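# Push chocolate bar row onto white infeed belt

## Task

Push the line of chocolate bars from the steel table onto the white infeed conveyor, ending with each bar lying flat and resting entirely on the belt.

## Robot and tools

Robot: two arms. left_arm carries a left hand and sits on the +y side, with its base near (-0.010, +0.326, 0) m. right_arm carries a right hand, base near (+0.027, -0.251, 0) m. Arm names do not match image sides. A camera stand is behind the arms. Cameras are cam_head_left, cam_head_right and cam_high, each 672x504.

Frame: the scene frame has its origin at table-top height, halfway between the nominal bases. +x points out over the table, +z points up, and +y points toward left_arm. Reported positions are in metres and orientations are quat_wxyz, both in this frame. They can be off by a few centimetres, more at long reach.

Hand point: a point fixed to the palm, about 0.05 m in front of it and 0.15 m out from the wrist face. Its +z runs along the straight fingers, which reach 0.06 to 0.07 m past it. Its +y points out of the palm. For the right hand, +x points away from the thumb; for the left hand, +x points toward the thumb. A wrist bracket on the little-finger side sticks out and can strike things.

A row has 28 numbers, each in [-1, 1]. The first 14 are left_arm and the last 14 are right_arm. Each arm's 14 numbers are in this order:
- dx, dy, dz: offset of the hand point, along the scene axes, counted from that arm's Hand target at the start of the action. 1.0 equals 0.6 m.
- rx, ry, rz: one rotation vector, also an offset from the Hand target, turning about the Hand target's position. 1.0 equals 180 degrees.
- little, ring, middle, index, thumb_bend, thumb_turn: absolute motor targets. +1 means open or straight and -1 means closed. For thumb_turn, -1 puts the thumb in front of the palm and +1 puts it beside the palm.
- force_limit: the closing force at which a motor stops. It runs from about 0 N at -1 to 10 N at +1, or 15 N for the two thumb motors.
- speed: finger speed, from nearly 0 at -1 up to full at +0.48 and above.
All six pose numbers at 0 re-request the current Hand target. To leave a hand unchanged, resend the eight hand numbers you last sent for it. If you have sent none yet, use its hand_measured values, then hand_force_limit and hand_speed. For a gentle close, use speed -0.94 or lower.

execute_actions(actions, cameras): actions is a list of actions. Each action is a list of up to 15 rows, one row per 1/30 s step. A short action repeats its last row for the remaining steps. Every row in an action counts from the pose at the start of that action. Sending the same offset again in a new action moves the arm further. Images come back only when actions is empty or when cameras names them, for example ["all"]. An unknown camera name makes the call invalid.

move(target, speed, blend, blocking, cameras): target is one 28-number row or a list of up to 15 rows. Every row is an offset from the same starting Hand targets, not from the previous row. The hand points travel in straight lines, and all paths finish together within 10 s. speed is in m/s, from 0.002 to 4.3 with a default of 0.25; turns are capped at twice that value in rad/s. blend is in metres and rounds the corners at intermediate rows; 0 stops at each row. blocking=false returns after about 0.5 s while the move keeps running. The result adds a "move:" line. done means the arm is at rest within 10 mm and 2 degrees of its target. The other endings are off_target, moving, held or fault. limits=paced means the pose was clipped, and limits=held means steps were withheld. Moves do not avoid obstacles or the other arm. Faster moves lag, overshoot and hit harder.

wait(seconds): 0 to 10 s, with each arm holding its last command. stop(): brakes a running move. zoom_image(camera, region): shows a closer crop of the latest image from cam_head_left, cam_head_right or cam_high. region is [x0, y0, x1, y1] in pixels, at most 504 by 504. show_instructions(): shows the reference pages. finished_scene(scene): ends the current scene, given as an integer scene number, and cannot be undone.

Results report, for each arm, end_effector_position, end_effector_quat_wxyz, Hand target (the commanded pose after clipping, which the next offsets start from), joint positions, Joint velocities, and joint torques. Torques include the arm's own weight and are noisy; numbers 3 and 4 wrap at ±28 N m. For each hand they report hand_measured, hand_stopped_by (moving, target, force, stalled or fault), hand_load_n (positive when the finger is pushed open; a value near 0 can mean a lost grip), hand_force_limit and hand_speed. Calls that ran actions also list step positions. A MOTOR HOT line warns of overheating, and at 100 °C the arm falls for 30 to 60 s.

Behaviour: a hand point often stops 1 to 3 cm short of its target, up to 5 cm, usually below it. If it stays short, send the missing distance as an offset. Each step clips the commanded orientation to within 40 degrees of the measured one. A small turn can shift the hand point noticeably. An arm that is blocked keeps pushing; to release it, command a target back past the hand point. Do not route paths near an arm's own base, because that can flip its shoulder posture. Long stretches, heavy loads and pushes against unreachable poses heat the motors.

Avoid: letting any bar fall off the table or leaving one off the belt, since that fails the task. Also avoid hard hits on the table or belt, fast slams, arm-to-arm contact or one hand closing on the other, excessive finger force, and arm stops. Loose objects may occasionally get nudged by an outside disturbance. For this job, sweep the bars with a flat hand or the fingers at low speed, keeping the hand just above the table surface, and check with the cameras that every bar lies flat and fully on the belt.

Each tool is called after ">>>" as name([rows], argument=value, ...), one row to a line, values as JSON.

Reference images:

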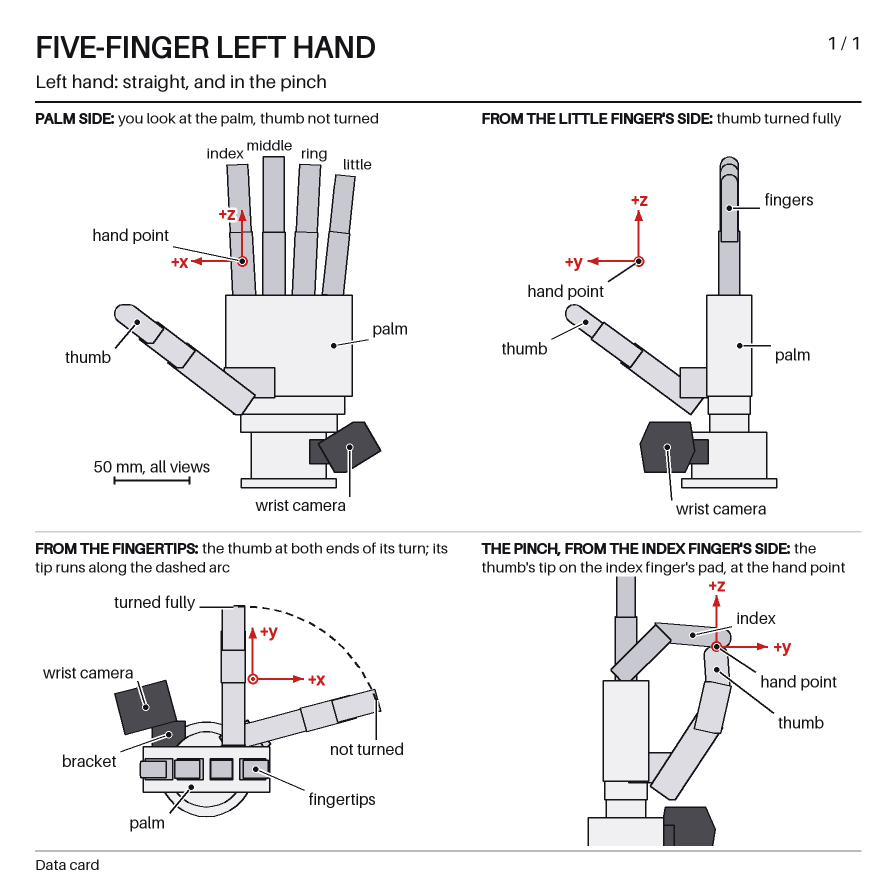

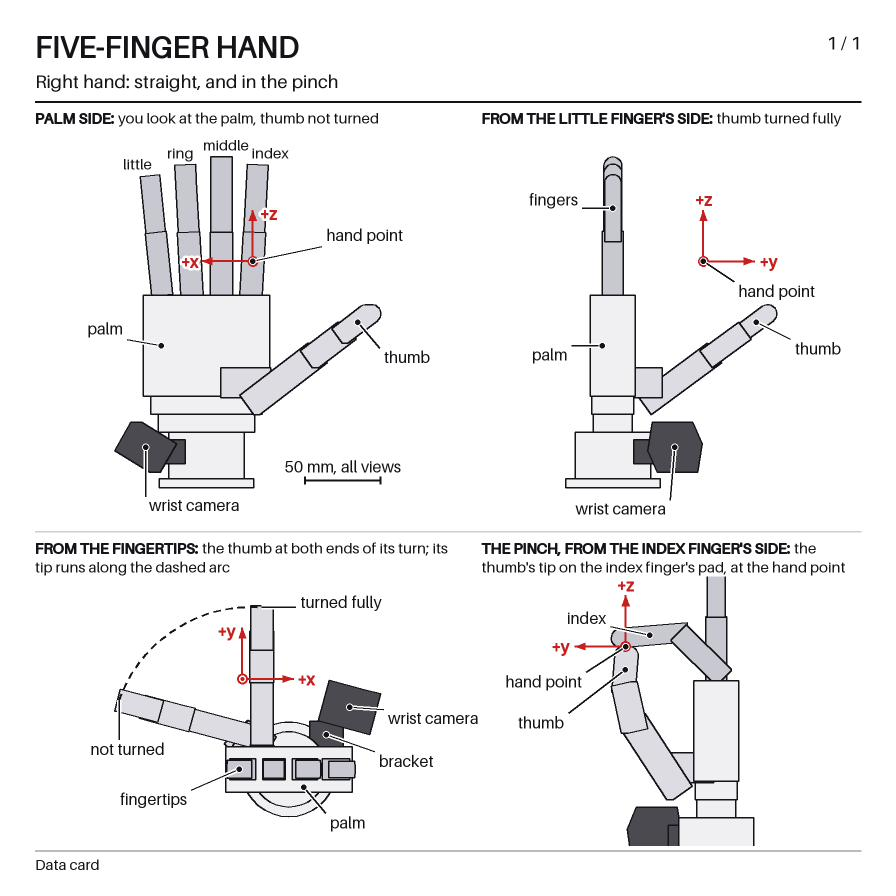

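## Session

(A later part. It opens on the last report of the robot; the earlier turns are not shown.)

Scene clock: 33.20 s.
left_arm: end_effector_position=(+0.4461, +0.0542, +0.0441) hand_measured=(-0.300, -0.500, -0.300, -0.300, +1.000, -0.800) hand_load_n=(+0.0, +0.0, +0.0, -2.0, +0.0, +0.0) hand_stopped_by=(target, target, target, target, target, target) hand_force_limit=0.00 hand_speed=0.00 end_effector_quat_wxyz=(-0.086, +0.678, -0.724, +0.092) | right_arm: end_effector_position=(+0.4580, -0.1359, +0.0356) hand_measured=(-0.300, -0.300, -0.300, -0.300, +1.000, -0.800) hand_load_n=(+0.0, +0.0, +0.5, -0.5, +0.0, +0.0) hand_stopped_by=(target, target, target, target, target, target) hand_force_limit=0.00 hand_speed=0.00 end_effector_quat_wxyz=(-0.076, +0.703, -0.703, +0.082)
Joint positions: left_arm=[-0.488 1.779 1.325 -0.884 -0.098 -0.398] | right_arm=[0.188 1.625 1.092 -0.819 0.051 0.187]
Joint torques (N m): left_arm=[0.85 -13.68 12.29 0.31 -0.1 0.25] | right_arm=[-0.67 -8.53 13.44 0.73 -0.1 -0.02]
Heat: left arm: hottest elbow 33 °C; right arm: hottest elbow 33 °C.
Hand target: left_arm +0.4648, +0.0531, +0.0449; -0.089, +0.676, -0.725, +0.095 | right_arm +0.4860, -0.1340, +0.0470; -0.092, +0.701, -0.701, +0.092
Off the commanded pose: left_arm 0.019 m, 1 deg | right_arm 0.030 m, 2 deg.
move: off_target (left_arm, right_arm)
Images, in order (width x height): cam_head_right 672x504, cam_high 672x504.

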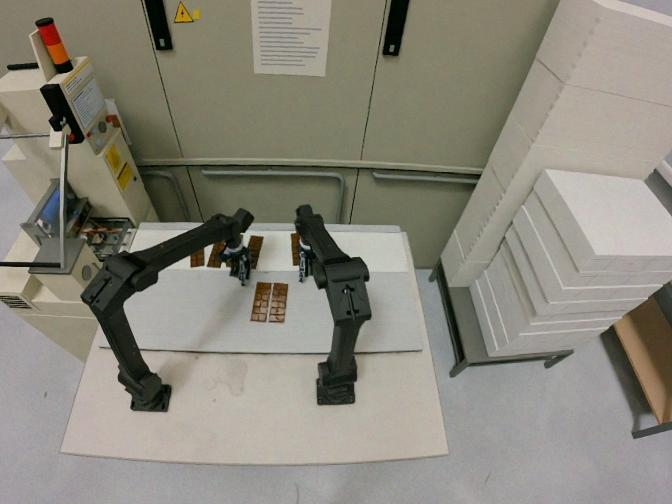

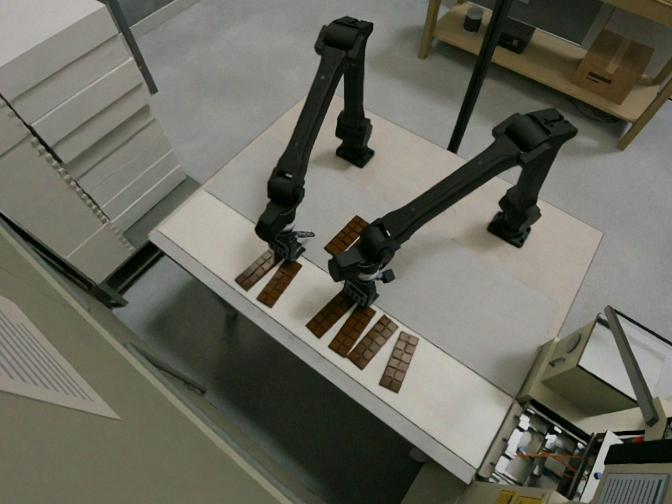

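>>> move([
  [-0.108,0,0.0085,0,0,0,-0.3,-0.5,-0.3,-0.3,1,-0.8,0,0,-0.11,0,0.005,0,0,0,-0.3,-0.5,-0.3,-0.3,1,-0.8,0,0],
  [-0.2247,0.1117,0.1918,0,0,0,-0.3,-0.5,-0.3,-0.3,1,-0.8,0,0,-0.31,0.1,0.1717,0,0,0,-0.3,-0.5,-0.3,-0.3,1,-0.8,0,0],
  [-0.358,0.245,0.225,0,0,0,-0.3,-0.5,-0.3,-0.3,1,-0.8,0,0,-0.5017,0.2267,0.1717,0,0,-0.0222,-0.3,-0.5,-0.3,-0.3,1,-0.8,0,0],
  [-0.358,0.245,0.225,0,0,0,-0.3,-0.5,-0.3,-0.3,1,-0.8,0,0,-0.5017,0.2267,0.0117,0,0,-0.0222,-0.3,-0.5,-0.3,-0.3,1,-0.8,0,0],
], speed=[0.15,0.25,0.25,0.2], blend=[0.01,0.03,0.03,0], cameras=["cam_head_right","cam_high"])

>>> zoom_image(camera="cam_high", region=[230, 190, 440, 400])

>>> zoom_image(camera="cam_head_right", region=[170, 220, 340, 350])

Scene clock: 37.50 s.
left_arm: end_effector_position=(+0.2562, +0.1942, +0.1845) hand_measured=(-0.300, -0.500, -0.300, -0.300, +1.000, -0.800) hand_load_n=(+0.0, +0.0, +0.0, +0.0, +0.0, +0.0) hand_stopped_by=(target, target, target, target, target, target) hand_force_limit=0.00 hand_speed=0.00 end_effector_quat_wxyz=(-0.094, +0.677, -0.722, +0.105) | right_arm: end_effector_position=(+0.1860, +0.0000, +0.0600) hand_measured=(-0.300, -0.500, -0.300, -0.300, +1.000, -0.800) hand_load_n=(+0.0, +0.0, +0.0, +0.0, +0.0, +0.0) hand_stopped_by=(target, target, target, target, target, target) hand_force_limit=0.00 hand_speed=0.00 end_effector_quat_wxyz=(-0.090, +0.676, -0.726, +0.094)
Joint positions: left_arm=[-0.363 1.042 0.955 -1.211 -0.072 -0.276] | right_arm=[0.923 1.124 0.677 -0.977 0.216 0.982]
Joint torques (N m): left_arm=[0.67 -6.12 8.38 0.1 0.12 0.24] | right_arm=[0.67 -2.49 7.92 1.29 0.24 0.09]
Heat: left arm: hottest elbow 33 °C; right arm: hottest elbow 33 °C.
Hand target: left_arm +0.2500, +0.2001, +0.1799; -0.089, +0.676, -0.725, +0.095 | right_arm +0.1849, +0.0020, +0.0540; -0.089, +0.676, -0.725, +0.095
Off the commanded pose: left_arm 0.010 m, 1 deg | right_arm 0.006 m, 0 deg.
move: done
Images, in order (width x height): cam_head_right 672x504, cam_high 672x504.

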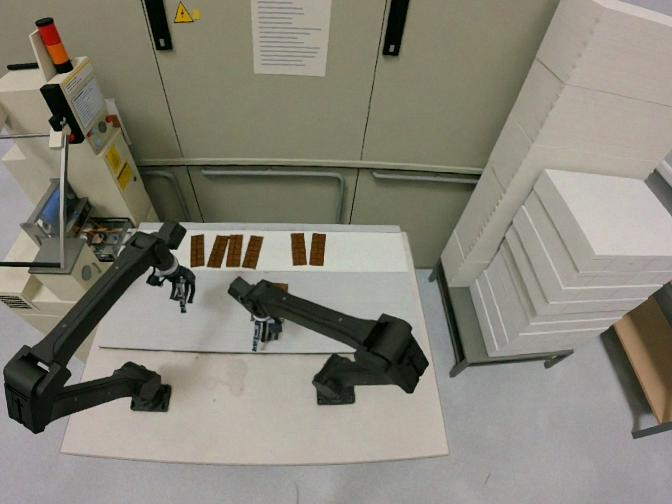

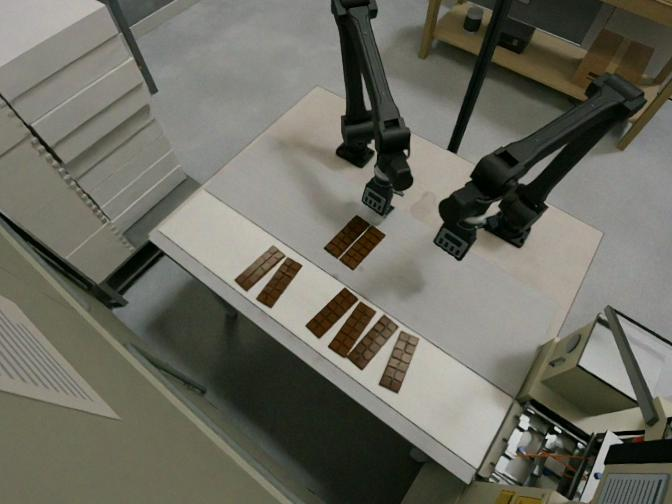

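Scaled by 2.400 from the camera's 672x504 image, which has a finer 960x720 frame.

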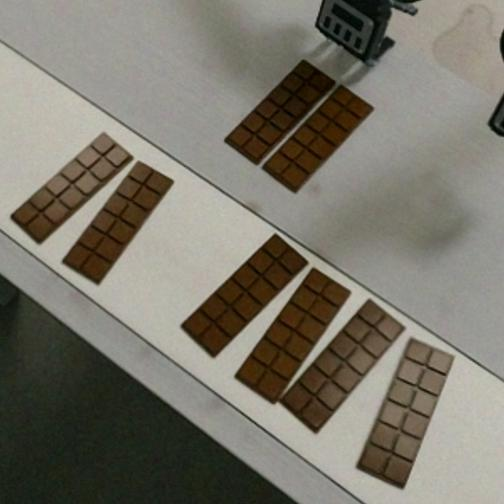

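Scaled by 2.965 from the camera's 672x504 image, which has a finer 960x720 frame.

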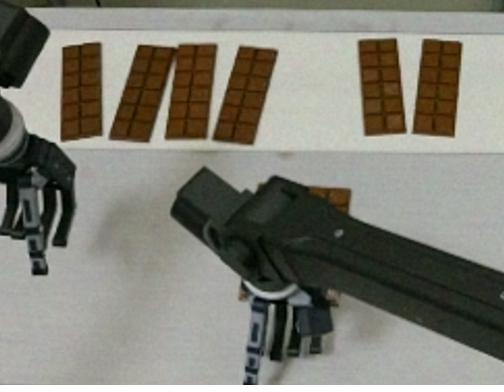

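>>> move(target=[0,0,0,0,0,0,-0.3,-0.5,-0.3,-0.3,1,-0.8,0,0,0.1083,0.0233,-0.0055,0,0,0,-0.3,-0.5,-0.3,-0.3,1,-0.8,0,0], speed=0.12, cameras=["cam_head_right","cam_high"])

>>> zoom_image(camera="cam_high", region=[300, 170, 440, 290])

>>> zoom_image(camera="cam_head_right", region=[220, 270, 340, 350])

Scene clock: 41.63 s.
left_arm: end_effector_position=(+0.2562, +0.1942, +0.1845) hand_measured=(-0.300, -0.500, -0.300, -0.300, +1.000, -0.800) hand_load_n=(+0.0, +0.0, +0.0, +0.0, -0.5, -0.5) hand_stopped_by=(target, target, target, target, target, target) hand_force_limit=0.00 hand_speed=0.00 end_effector_quat_wxyz=(-0.094, +0.677, -0.722, +0.105) | right_arm: end_effector_position=(+0.2260, -0.0050, +0.0357) hand_measured=(-0.300, -0.500, -0.300, -0.300, +1.000, -0.800) hand_load_n=(+0.0, +0.0, +0.0, +0.0, +0.0, +0.0) hand_stopped_by=(target, target, target, target, target, target) hand_force_limit=0.00 hand_speed=0.00 end_effector_quat_wxyz=(-0.061, +0.680, -0.725, +0.097)
Joint positions: left_arm=[-0.363 1.042 0.955 -1.211 -0.072 -0.276] | right_arm=[0.808 1.27 0.722 -0.91 0.201 0.864]
Joint torques (N m): left_arm=[0.67 -6.12 8.38 0.09 0.13 0.25] | right_arm=[-0.85 -3.78 12.89 1.29 0.04 -0.04]
Heat: left arm: hottest elbow 34 °C; right arm: hottest elbow 33 °C.
Hand target: left_arm +0.2500, +0.2001, +0.1799; -0.089, +0.676, -0.725, +0.095 | right_arm +0.2500, +0.0161, +0.0508; -0.089, +0.676, -0.725, +0.095
Off the commanded pose: left_arm 0.010 m, 1 deg | right_arm 0.035 m, 3 deg.
move: off_target (right_arm)
Images, in order (width x height): cam_head_right 672x504, cam_high 672x504.

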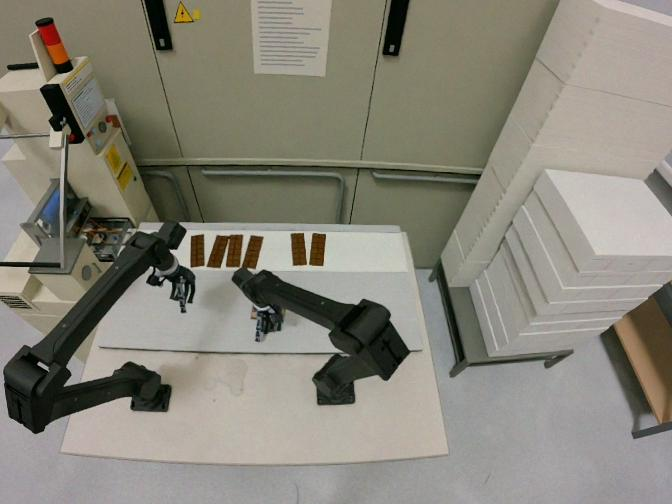

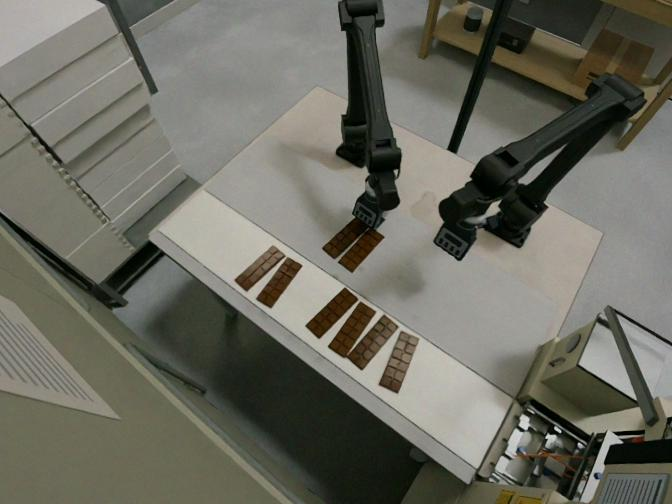

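Scaled by 3.600 from the camera's 672x504 image, which has a finer 960x720 frame.

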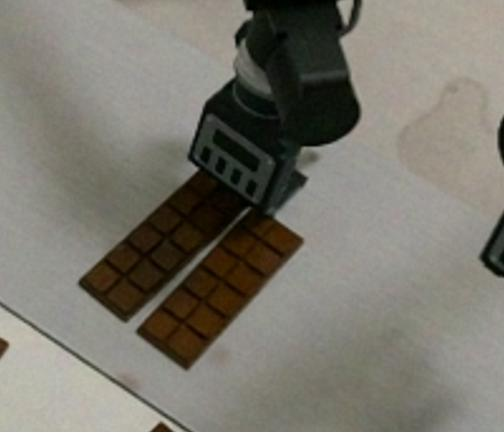

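Scaled by 4.200 from the camera's 672x504 image, which has a finer 960x720 frame.

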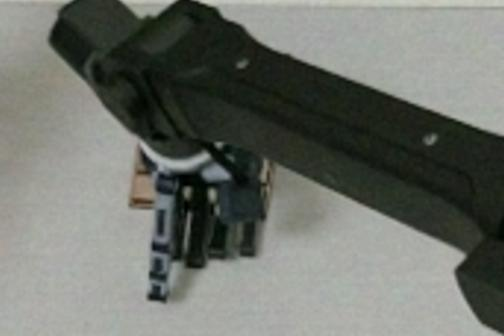

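>>> move([
  [0,0,0,0,0,0,-0.3,-0.5,-0.3,-0.3,1,-0.8,0,0,-0.0083,0.014,0,0,0,0,-0.3,-0.5,-0.3,-0.3,1,-0.8,0,0],
  [0,0,0,0,0,0,-0.3,-0.5,-0.3,-0.3,1,-0.8,0,0,0.075,0.008,0,0,0,0,-0.3,-0.5,-0.3,-0.3,1,-0.8,0,0],
], speed=[0.06,0.1], cameras=["cam_head_right","cam_high"])

>>> zoom_image(camera="cam_high", region=[260, 190, 420, 350])

>>> zoom_image(camera="cam_head_right", region=[220, 230, 340, 340])

Scene clock: 44.23 s.
left_arm: end_effector_position=(+0.2562, +0.1942, +0.1845) hand_measured=(-0.300, -0.500, -0.300, -0.300, +1.000, -0.800) hand_load_n=(+0.0, +0.0, +0.0, +0.0, +0.0, +0.0) hand_stopped_by=(target, target, target, target, target, target) hand_force_limit=0.00 hand_speed=0.00 end_effector_quat_wxyz=(-0.094, +0.677, -0.722, +0.105) | right_arm: end_effector_position=(+0.2696, +0.0016, +0.0373) hand_measured=(-0.300, -0.500, -0.300, -0.300, +1.000, -0.800) hand_load_n=(-0.5, +0.0, +0.0, +0.0, +0.0, +0.0) hand_stopped_by=(target, target, target, target, target, target) hand_force_limit=0.00 hand_speed=0.00 end_effector_quat_wxyz=(-0.061, +0.679, -0.725, +0.096)
Joint positions: left_arm=[-0.363 1.042 0.955 -1.211 -0.072 -0.276] | right_arm=[0.727 1.362 0.81 -0.89 0.189 0.784]
Joint torques (N m): left_arm=[0.62 -6.01 8.36 0.08 0.13 0.25] | right_arm=[-0.79 -4.95 12.78 1.39 -0.03 -0.04]
Heat: left arm: hottest elbow 34 °C; right arm: hottest elbow 33 °C.
Hand target: left_arm +0.2500, +0.2001, +0.1799; -0.089, +0.676, -0.725, +0.095 | right_arm +0.2949, +0.0208, +0.0507; -0.089, +0.676, -0.725, +0.095
Off the commanded pose: left_arm 0.010 m, 1 deg | right_arm 0.035 m, 3 deg.
move: off_target (right_arm)
Images, in order (width x height): cam_head_right 672x504, cam_high 672x504.

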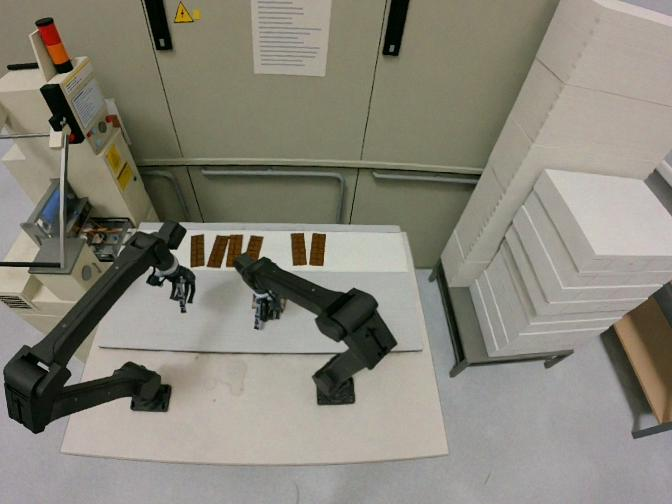

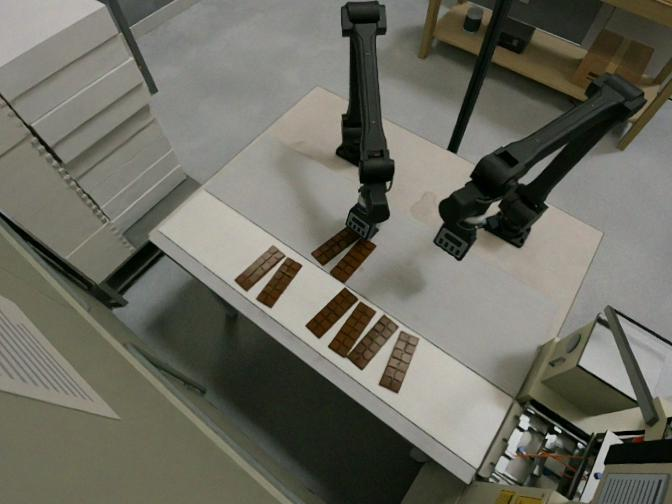

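Scaled by 3.150 from the camera's 672x504 image, which has a finer 960x720 frame.

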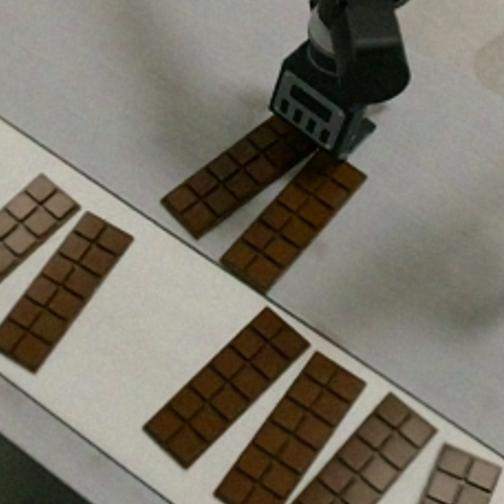

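Scaled by 4.200 from the camera's 672x504 image, which has a finer 960x720 frame.

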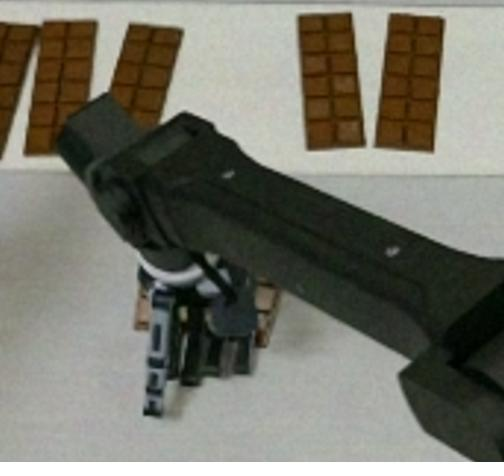

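>>> move([
  [0,0,0,0,0,0,-0.3,-0.5,-0.3,-0.3,1,-0.8,0,0,-0.0998,0,0.0072,0,0,0,-0.3,-0.5,-0.3,-0.3,1,-0.8,0,0],
  [-0.1,-0.233,-0.083,0,0,0,-0.3,-0.5,-0.3,-0.3,1,-0.8,0,0,-0.0998,-0.1313,0.0072,0,0,0,-0.3,-0.3,-0.3,-0.3,1,-0.8,0,0],
], speed=[0.15,0.15], cameras=["cam_head_right","cam_high"])

>>> zoom_image(camera="cam_high", region=[260, 190, 420, 350])

>>> zoom_image(camera="cam_head_right", region=[220, 220, 340, 340])

Scene clock: 49.67 s.
left_arm: end_effector_position=(+0.1902, +0.0652, +0.1339) hand_measured=(-0.300, -0.500, -0.300, -0.300, +1.000, -0.800) hand_load_n=(+0.0, +0.0, +0.0, +0.0, -0.5, +0.0) hand_stopped_by=(target, target, target, target, target, target) hand_force_limit=0.00 hand_speed=0.00 end_effector_quat_wxyz=(+0.089, -0.674, +0.727, -0.093) | right_arm: end_effector_position=(+0.2392, -0.0522, +0.0540) hand_measured=(-0.300, -0.300, -0.300, -0.300, +1.000, -0.800) hand_load_n=(+0.0, +0.0, +0.0, +0.0, +0.0, -0.5) hand_stopped_by=(target, target, target, target, target, target) hand_force_limit=0.00 hand_speed=0.00 end_effector_quat_wxyz=(-0.091, +0.675, -0.725, +0.096)
Joint positions: left_arm=[-0.842 1.15 0.901 -1.134 -0.179 -0.738] | right_arm=[0.655 1.121 0.655 -0.904 0.174 0.712]
Joint torques (N m): left_arm=[-0.91 -6.3 8.76 0.92 -0.19 -0.07] | right_arm=[-0.85 -5.01 7.66 0.28 -0.04 -0.04]
Heat: left arm: hottest elbow 34 °C; right arm: hottest elbow 33 °C.
Hand target: left_arm +0.1902, +0.0602, +0.1301; -0.089, +0.676, -0.725, +0.095 | right_arm +0.2350, -0.0580, +0.0551; -0.089, +0.676, -0.725, +0.095
Off the commanded pose: left_arm 0.006 m, 0 deg | right_arm 0.007 m, 0 deg.
move: done
Images, in order (width x height): cam_head_right 672x504, cam_high 672x504.

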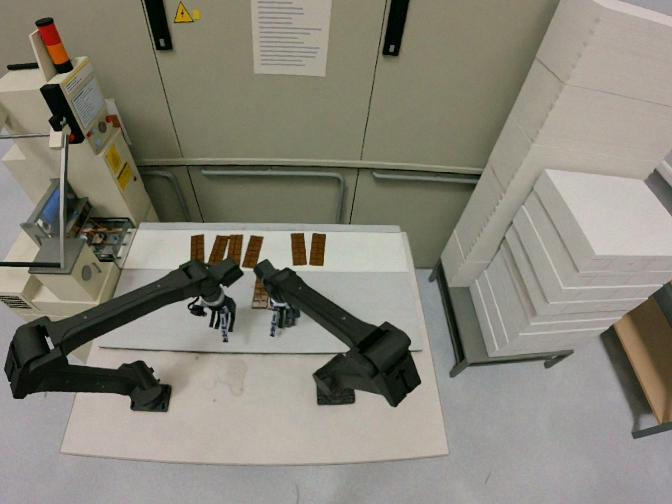

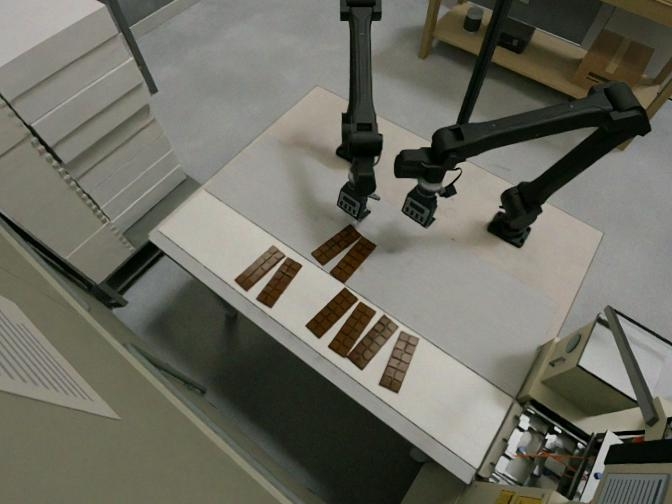

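Scaled by 3.150 from the camera's 672x504 image, which has a finer 960x720 frame.

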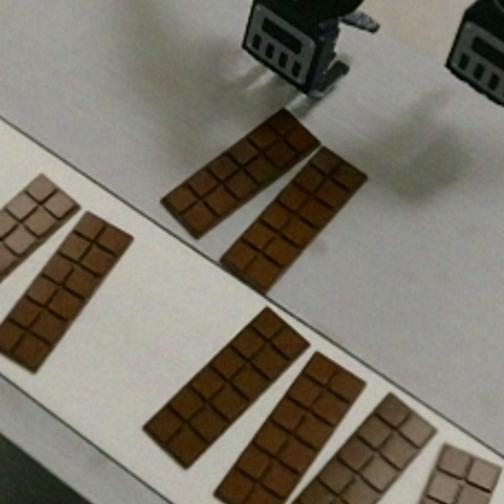

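Scaled by 4.200 from the camera's 672x504 image, which has a finer 960x720 frame.

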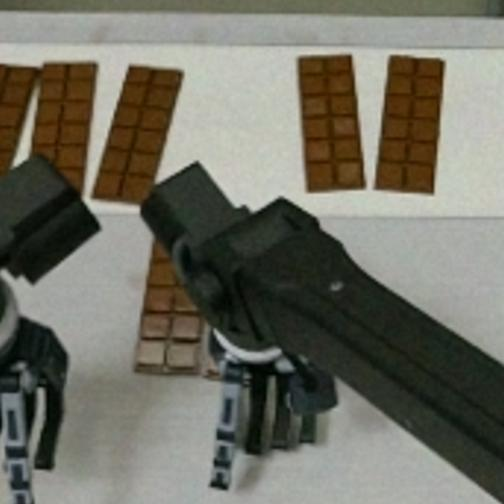

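>>> move(target=[0,0,0,0,0,0,-0.3,-0.5,-0.3,-0.3,1,-0.8,0,0,0.07,0.015,-0.007,0,0,0,-0.3,-0.3,-0.3,-0.3,1,-0.8,0,0], speed=0.1, cameras=[])

Scene clock: 51.53 s.
left_arm: end_effector_position=(+0.1902, +0.0652, +0.1339) hand_measured=(-0.300, -0.500, -0.300, -0.300, +1.000, -0.800) hand_load_n=(+0.0, +0.0, +0.0, +0.0, +0.0, +0.0) hand_stopped_by=(target, target, target, target, target, target) hand_force_limit=0.00 hand_speed=0.00 end_effector_quat_wxyz=(+0.089, -0.674, +0.727, -0.093) | right_arm: end_effector_position=(+0.2497, -0.0650, +0.0348) hand_measured=(-0.300, -0.300, -0.300, -0.300, +1.000, -0.800) hand_load_n=(+0.0, +0.0, +0.0, +0.0, +0.0, +0.0) hand_stopped_by=(target, target, target, target, target, target) hand_force_limit=0.00 hand_speed=0.00 end_effector_quat_wxyz=(-0.060, +0.679, -0.726, +0.092)
Joint positions: left_arm=[-0.842 1.15 0.901 -1.134 -0.179 -0.738] | right_arm=[0.595 1.206 0.664 -0.881 0.163 0.653]
Joint torques (N m): left_arm=[-1.03 -6.3 8.75 0.9 -0.19 -0.08] | right_arm=[-0.85 -3.19 13.01 1.31 -0.04 -0.04]
Heat: left arm: hottest elbow 34 °C; right arm: hottest elbow 33 °C.
Hand target: left_arm +0.1902, +0.0602, +0.1301; -0.089, +0.676, -0.725, +0.095 | right_arm +0.2770, -0.0490, +0.0509; -0.089, +0.676, -0.725, +0.095
Off the commanded pose: left_arm 0.006 m, 0 deg | right_arm 0.035 m, 3 deg.
move: off_target (right_arm)
No camera images: "cameras" was empty.

>>> move([
  [0,0,0,0,0,0,-0.3,-0.5,-0.3,-0.3,1,-0.8,0,0,0.02,0.0075,0,0,0,0,-0.3,-0.3,-0.3,-0.3,1,-0.8,0,0],
  [0,0,0,0,0,0,-0.3,-0.5,-0.3,-0.3,1,-0.8,0,0,0.09,0.004,-0.001,0,0,0,-0.3,-0.3,-0.3,-0.3,1,-0.8,0,0],
], speed=0.1, blend=[0.008,0], cameras=["cam_head_right","cam_high"])

>>> zoom_image(camera="cam_high", region=[260, 190, 420, 350])

Scene clock: 53.07 s.
left_arm: end_effector_position=(+0.1902, +0.0652, +0.1339) hand_measured=(-0.300, -0.500, -0.300, -0.300, +1.000, -0.800) hand_load_n=(+0.0, +0.0, +0.0, +0.0, +0.0, +0.0) hand_stopped_by=(target, target, target, target, target, target) hand_force_limit=0.00 hand_speed=0.00 end_effector_quat_wxyz=(+0.089, -0.674, +0.727, -0.093) | right_arm: end_effector_position=(+0.3008, -0.0608, +0.0354) hand_measured=(-0.300, -0.300, -0.300, -0.300, +1.000, -0.800) hand_load_n=(+0.0, +0.0, +0.0, -0.5, +0.0, +0.0) hand_stopped_by=(target, target, target, target, target, target) hand_force_limit=0.00 hand_speed=0.00 end_effector_quat_wxyz=(-0.060, +0.680, -0.726, +0.089)
Joint positions: left_arm=[-0.842 1.15 0.901 -1.134 -0.179 -0.738] | right_arm=[0.516 1.333 0.774 -0.853 0.146 0.574]
Joint torques (N m): left_arm=[-0.97 -6.3 8.76 0.88 -0.19 -0.07] | right_arm=[-0.85 -4.6 13.07 1.42 -0.03 -0.02]
Heat: left arm: hottest elbow 34 °C; right arm: hottest elbow 33 °C.
Hand target: left_arm +0.1902, +0.0602, +0.1301; -0.089, +0.676, -0.725, +0.095 | right_arm +0.3310, -0.0465, +0.0502; -0.089, +0.676, -0.725, +0.095
Off the commanded pose: left_arm 0.006 m, 0 deg | right_arm 0.037 m, 3 deg.
move: off_target (right_arm); blend cut to 0.0071 m at target 1
Images, in order (width x height): cam_head_right 672x504, cam_high 672x504.

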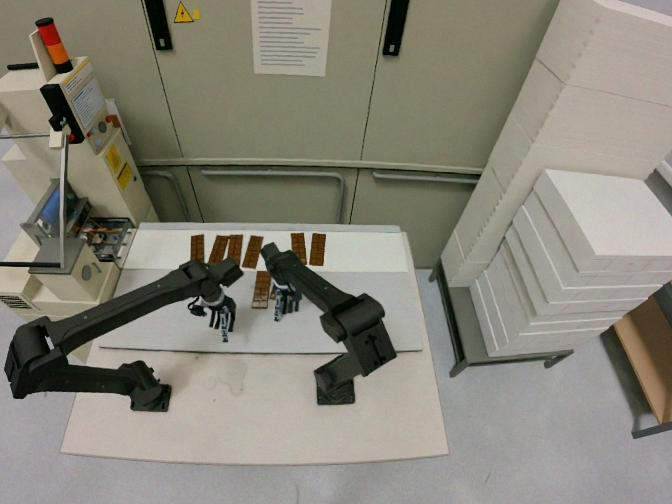

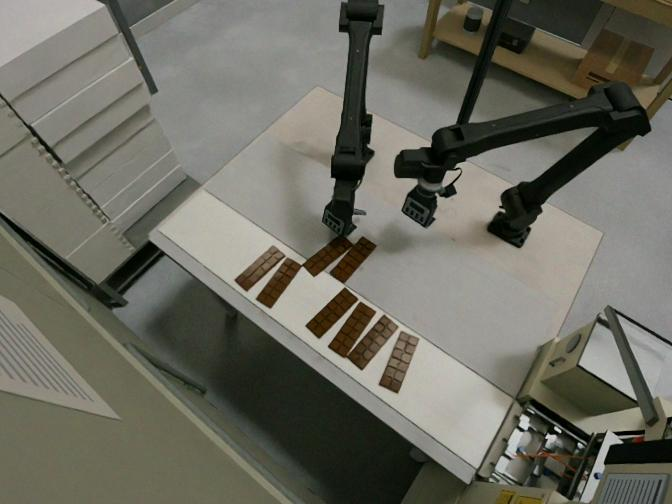

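Scaled by 3.150 from the camera's 672x504 image, which has a finer 960x720 frame.

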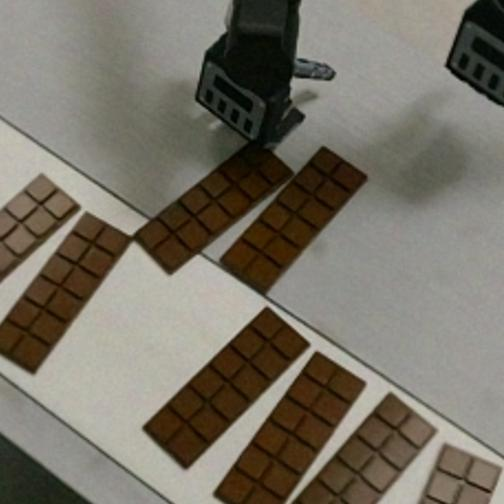

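>>> move([
  [0,0,0,0,0,0,-0.6,-0.6,-0.3,-0.3,1,-0.8,0,0,-0.085,-0.0058,0.0097,0,0,0,-0.3,-0.3,-0.3,-0.3,1,-0.8,0,0],
  [0,0,0,0,0,0,-0.6,-0.6,-0.3,-0.3,1,-0.8,0,0,-0.085,-0.1058,0.0997,0,0,0,-0.3,-0.3,-0.3,-0.3,1,-0.8,0,0],
  [0.0583,-0.132,0,0,0,0,-0.6,-0.6,-0.3,-0.3,1,-0.8,0,0,0.1733,-0.1592,0.083,0,0,0,-0.3,-0.3,-0.3,-0.3,1,-0.8,0,0],
  [0.0583,-0.132,-0.1268,0,0,0,-0.6,-0.6,-0.3,-0.3,1,-0.8,0,0,0.1733,-0.1592,-0.0203,0,0,0,-0.3,-0.3,-0.3,-0.3,1,-0.8,0,0],
], speed=[0.15,0.25,0.25,0.15], blend=[0.01,0.02,0.02,0], cameras=["cam_head_right","cam_high"])

>>> zoom_image(camera="cam_high", region=[260, 190, 420, 350])

>>> zoom_image(camera="cam_head_right", region=[200, 210, 340, 340])

Scene clock: 58.37 s.
left_arm: end_effector_position=(+0.2281, -0.0162, +0.0604) hand_measured=(-0.600, -0.600, -0.300, -0.300, +1.000, -0.800) hand_load_n=(+0.0, +0.0, +0.0, +0.0, +0.0, +0.0) hand_stopped_by=(target, target, target, target, target, target) hand_force_limit=0.00 hand_speed=0.00 end_effector_quat_wxyz=(+0.089, -0.674, +0.727, -0.096) | right_arm: end_effector_position=(+0.4318, -0.1404, +0.0441) hand_measured=(-0.300, -0.300, -0.300, -0.300, +1.000, -0.800) hand_load_n=(+0.0, +0.0, +0.0, +0.0, +0.0, +0.0) hand_stopped_by=(target, target, target, target, target, target) hand_force_limit=0.00 hand_speed=0.00 end_effector_quat_wxyz=(-0.088, +0.675, -0.726, +0.096)
Joint positions: left_arm=[-0.91 1.461 0.976 -0.906 -0.191 -0.805] | right_arm=[0.19 1.521 0.991 -0.789 0.069 0.258]
Joint torques (N m): left_arm=[-0.91 -10.4 7.57 0.9 -0.2 -0.07] | right_arm=[-0.56 -7.77 8.21 1.55 -0.11 -0.04]
Heat: left arm: hottest elbow 34 °C; right arm: hottest elbow 34 °C.
Hand target: left_arm +0.2251, -0.0190, +0.0540; -0.089, +0.676, -0.725, +0.095 | right_arm +0.4350, -0.1421, +0.0381; -0.089, +0.676, -0.725, +0.095
Off the commanded pose: left_arm 0.008 m, 0 deg | right_arm 0.007 m, 0 deg.
move: done; blend cut to 0 m at target 1
Images, in order (width x height): cam_head_right 672x504, cam_high 672x504.

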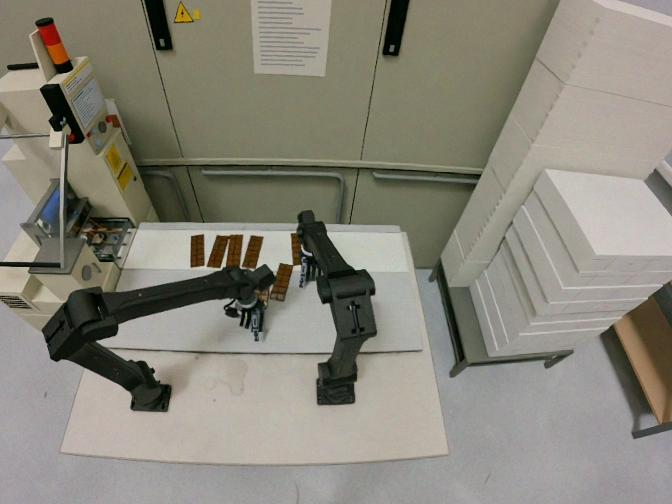

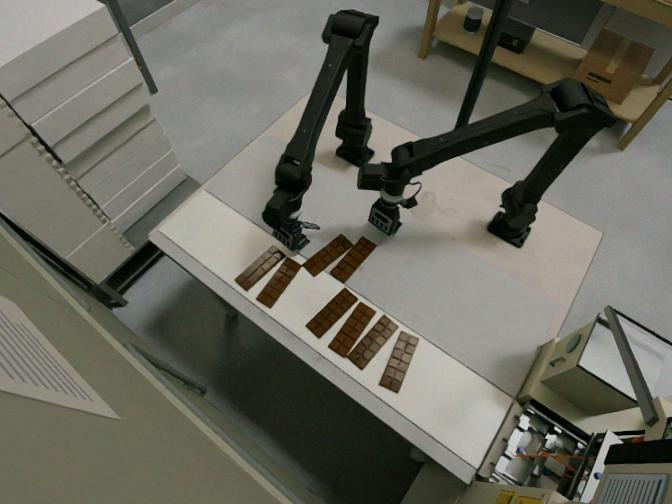

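Scaled by 3.150 from the camera's 672x504 image, which has a finer 960x720 frame.

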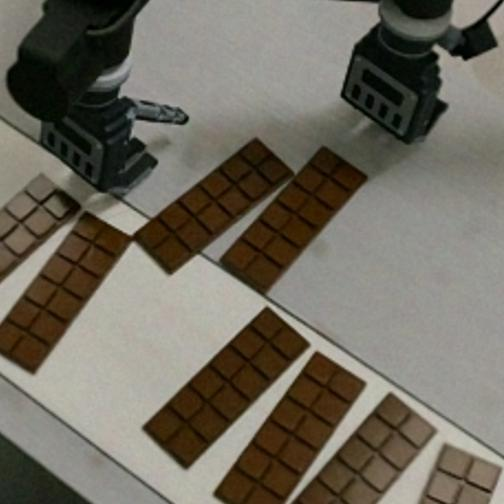

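Scaled by 3.600 from the camera's 672x504 image, which has a finer 960x720 frame.

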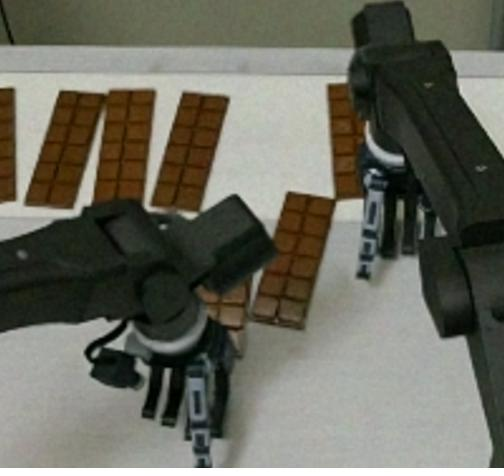

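>>> move([
  [0.06,-0.025,-0.0058,0,0,0,-0.6,-0.6,-0.3,-0.3,1,-0.8,0,0,0,0.02,-0.0118,0,0,0,-0.3,-0.3,-0.3,-0.3,1,-0.8,0,0],
  [0.0998,-0.025,-0.0058,0,0,0,-0.6,-0.6,-0.3,-0.3,1,-0.8,0,0,0,0.0835,-0.0118,0,0,0,-0.3,-0.3,-0.3,-0.3,1,-0.8,0,0],
], speed=[0.1,0.08], blend=[0.005,0], cameras=["cam_head_right","cam_high"])

>>> zoom_image(camera="cam_high", region=[260, 190, 420, 350])

>>> zoom_image(camera="cam_head_right", region=[200, 210, 340, 340])

Scene clock: 60.37 s.
left_arm: end_effector_position=(+0.2655, -0.0189, +0.0410) hand_measured=(-0.600, -0.600, -0.300, -0.300, +1.000, -0.800) hand_load_n=(+0.0, +0.0, +0.0, +0.0, +0.0, +0.0) hand_stopped_by=(target, target, target, target, target, target) hand_force_limit=0.00 hand_speed=0.00 end_effector_quat_wxyz=(-0.090, +0.678, -0.725, +0.076) | right_arm: end_effector_position=(+0.4264, -0.1071, +0.0330) hand_measured=(-0.300, -0.300, -0.300, -0.300, +1.000, -0.800) hand_load_n=(+0.0, +0.0, -1.5, -4.0, +0.0, +0.0) hand_stopped_by=(target, target, target, target, target, target) hand_force_limit=0.00 hand_speed=0.00 end_effector_quat_wxyz=(-0.082, +0.678, -0.724, +0.099)
Joint positions: left_arm=[-0.846 1.574 1.05 -0.896 -0.182 -0.752] | right_arm=[0.275 1.548 0.991 -0.775 0.1 0.333]
Joint torques (N m): left_arm=[0.62 -11.34 11.9 0.7 0.04 0.27] | right_arm=[1.73 -7.06 10.24 1.14 -0.2 0.28]
Heat: left arm: hottest elbow 34 °C; right arm: hottest elbow 34 °C.
Hand target: left_arm +0.2850, -0.0339, +0.0506; -0.089, +0.676, -0.725, +0.095 | right_arm +0.4350, -0.0921, +0.0311; -0.089, +0.676, -0.725, +0.095
Off the commanded pose: left_arm 0.026 m, 2 deg | right_arm 0.018 m, 1 deg.
move: off_target (left_arm, right_arm)
Images, in order (width x height): cam_head_right 672x504, cam_high 672x504.

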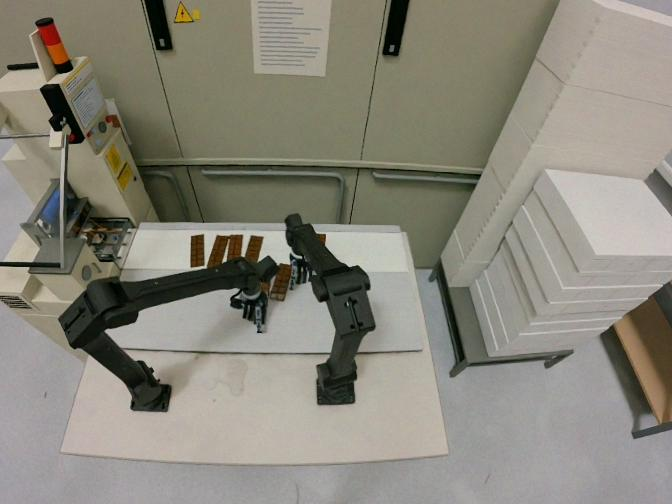

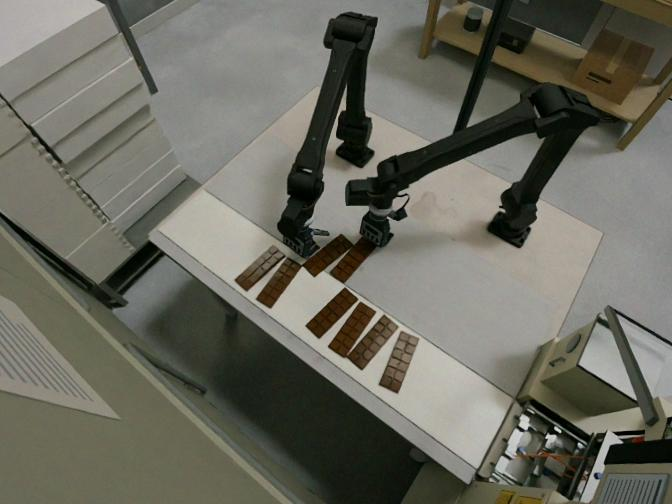

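Scaled by 3.150 from the camera's 672x504 image, which has a finer 960x720 frame.

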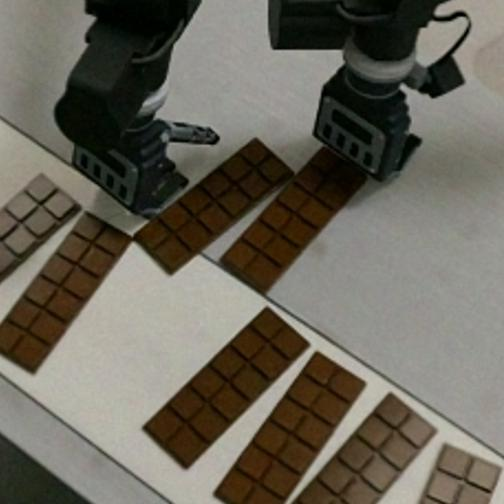

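Scaled by 3.600 from the camera's 672x504 image, which has a finer 960x720 frame.

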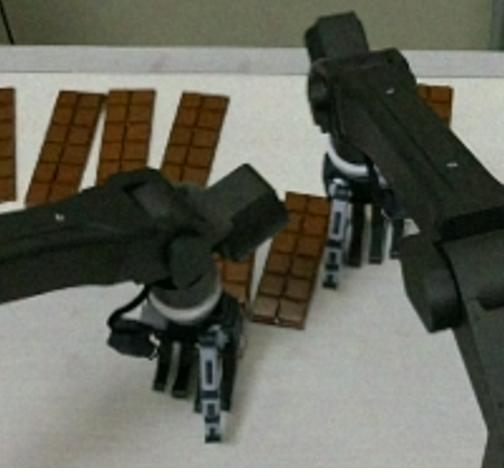

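>>> move([
  [0.0833,0.005,-0.006,0,0,0,-0.6,-0.6,-0.3,-0.3,1,-0.8,0,0,0,0.037,0.008,0,0,0,-0.3,-0.3,-0.3,-0.3,1,-0.8,0,0],
], speed=[0.08], cameras=["cam_head_right","cam_high"])

>>> zoom_image(camera="cam_high", region=[260, 190, 420, 350])

>>> zoom_image(camera="cam_head_right", region=[200, 210, 340, 340])

Scene clock: 61.53 s.
left_arm: end_effector_position=(+0.2955, -0.0174, +0.0414) hand_measured=(-0.600, -0.600, -0.300, -0.300, +1.000, -0.800) hand_load_n=(+0.0, +0.0, +0.0, +0.0, +0.0, +0.0) hand_stopped_by=(target, target, target, target, target, target) hand_force_limit=0.00 hand_speed=0.00 end_effector_quat_wxyz=(-0.088, +0.682, -0.722, +0.077) | right_arm: end_effector_position=(+0.4230, -0.0931, +0.0331) hand_measured=(-0.300, -0.300, -0.300, -0.300, +1.000, -0.800) hand_load_n=(+0.0, +0.0, -1.0, -2.5, +0.0, +0.0) hand_stopped_by=(target, target, target, target, target, target) hand_force_limit=0.00 hand_speed=0.00 end_effector_quat_wxyz=(-0.084, +0.678, -0.723, +0.100)
Joint positions: left_arm=[-0.793 1.617 1.103 -0.896 -0.171 -0.708] | right_arm=[0.31 1.548 0.991 -0.775 0.109 0.365]
Joint torques (N m): left_arm=[-0.62 -13.74 7.86 0.35 -0.1 0.07] | right_arm=[-0.21 -8.88 8.39 0.81 0.01 0.04]
Heat: left arm: hottest elbow 34 °C; right arm: hottest elbow 34 °C.
Hand target: left_arm +0.2918, -0.0182, +0.0414; -0.088, +0.680, -0.723, +0.077 (not the last commanded pose) | right_arm +0.4234, -0.0946, +0.0331; -0.084, +0.678, -0.724, +0.100 (not the last commanded pose)
Off the commanded pose: left_arm 0.042 m, 2 deg | right_arm 0.026 m, 1 deg.
move: held (left_arm, right_arm; a check stopped the path); limits=held
pose unreachable (left arm): on one or more control steps of this call, first in action 0 (counted from 0), this arm could not follow its commanded pose, so it was not sent that pose on those steps. It may still have moved: this result reports where it is.
cause: moving toward the commanded pose would bring a part of the arm too close to another arm (a part of this arm just beyond joint 4 (wrist pitch) and a part of the right arm just beyond its joint 4 (wrist pitch), along the way the arms are being sent, or toward where that arm still pushes).
pose unreachable (right arm): on one or more control steps of this call, first in action 0 (counted from 0), this arm could not follow its commanded pose, so it was not sent that pose on those steps. It may still have moved: this result reports where it is.
cause: moving toward the commanded pose would bring a part of the arm too close to another arm (a part of this arm just beyond joint 4 (wrist pitch) and a part of the left arm just beyond its joint 4 (wrist pitch), along the way the arms are being sent, or toward where that arm still pushes).
Images, in order (width x height): cam_head_right 672x504, cam_high 672x504.

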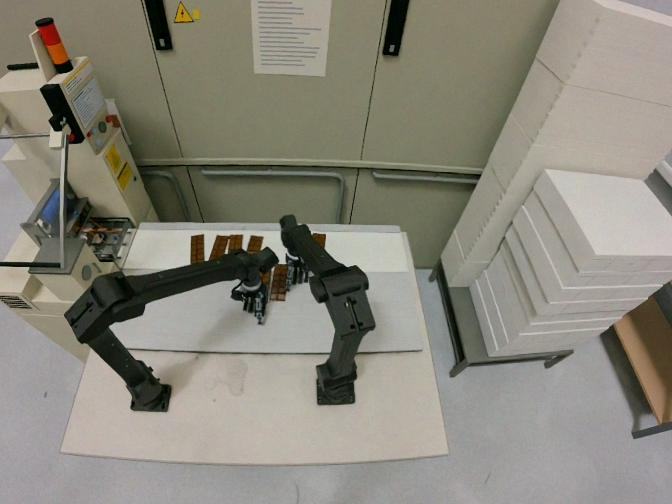

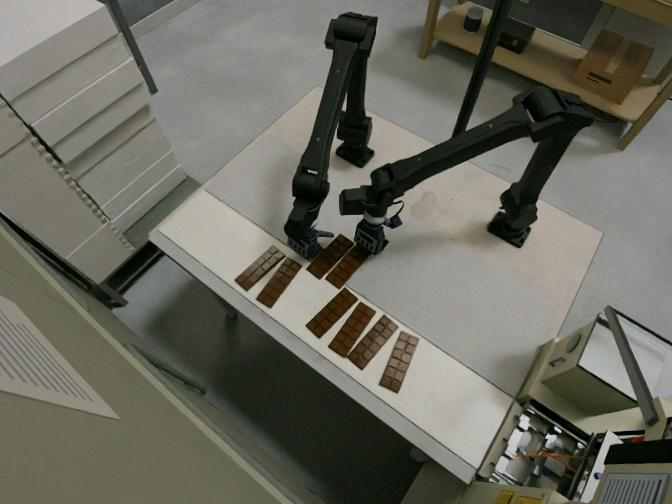

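Scaled by 3.150 from the camera's 672x504 image, which has a finer 960x720 frame.

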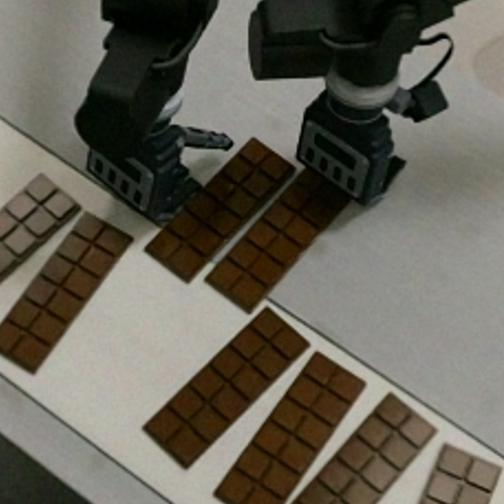

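Scaled by 3.600 from the camera's 672x504 image, which has a finer 960x720 frame.

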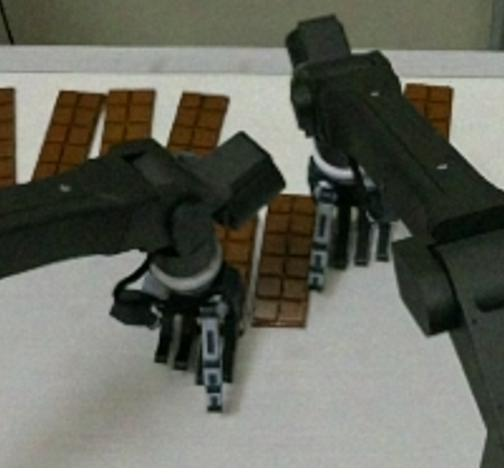

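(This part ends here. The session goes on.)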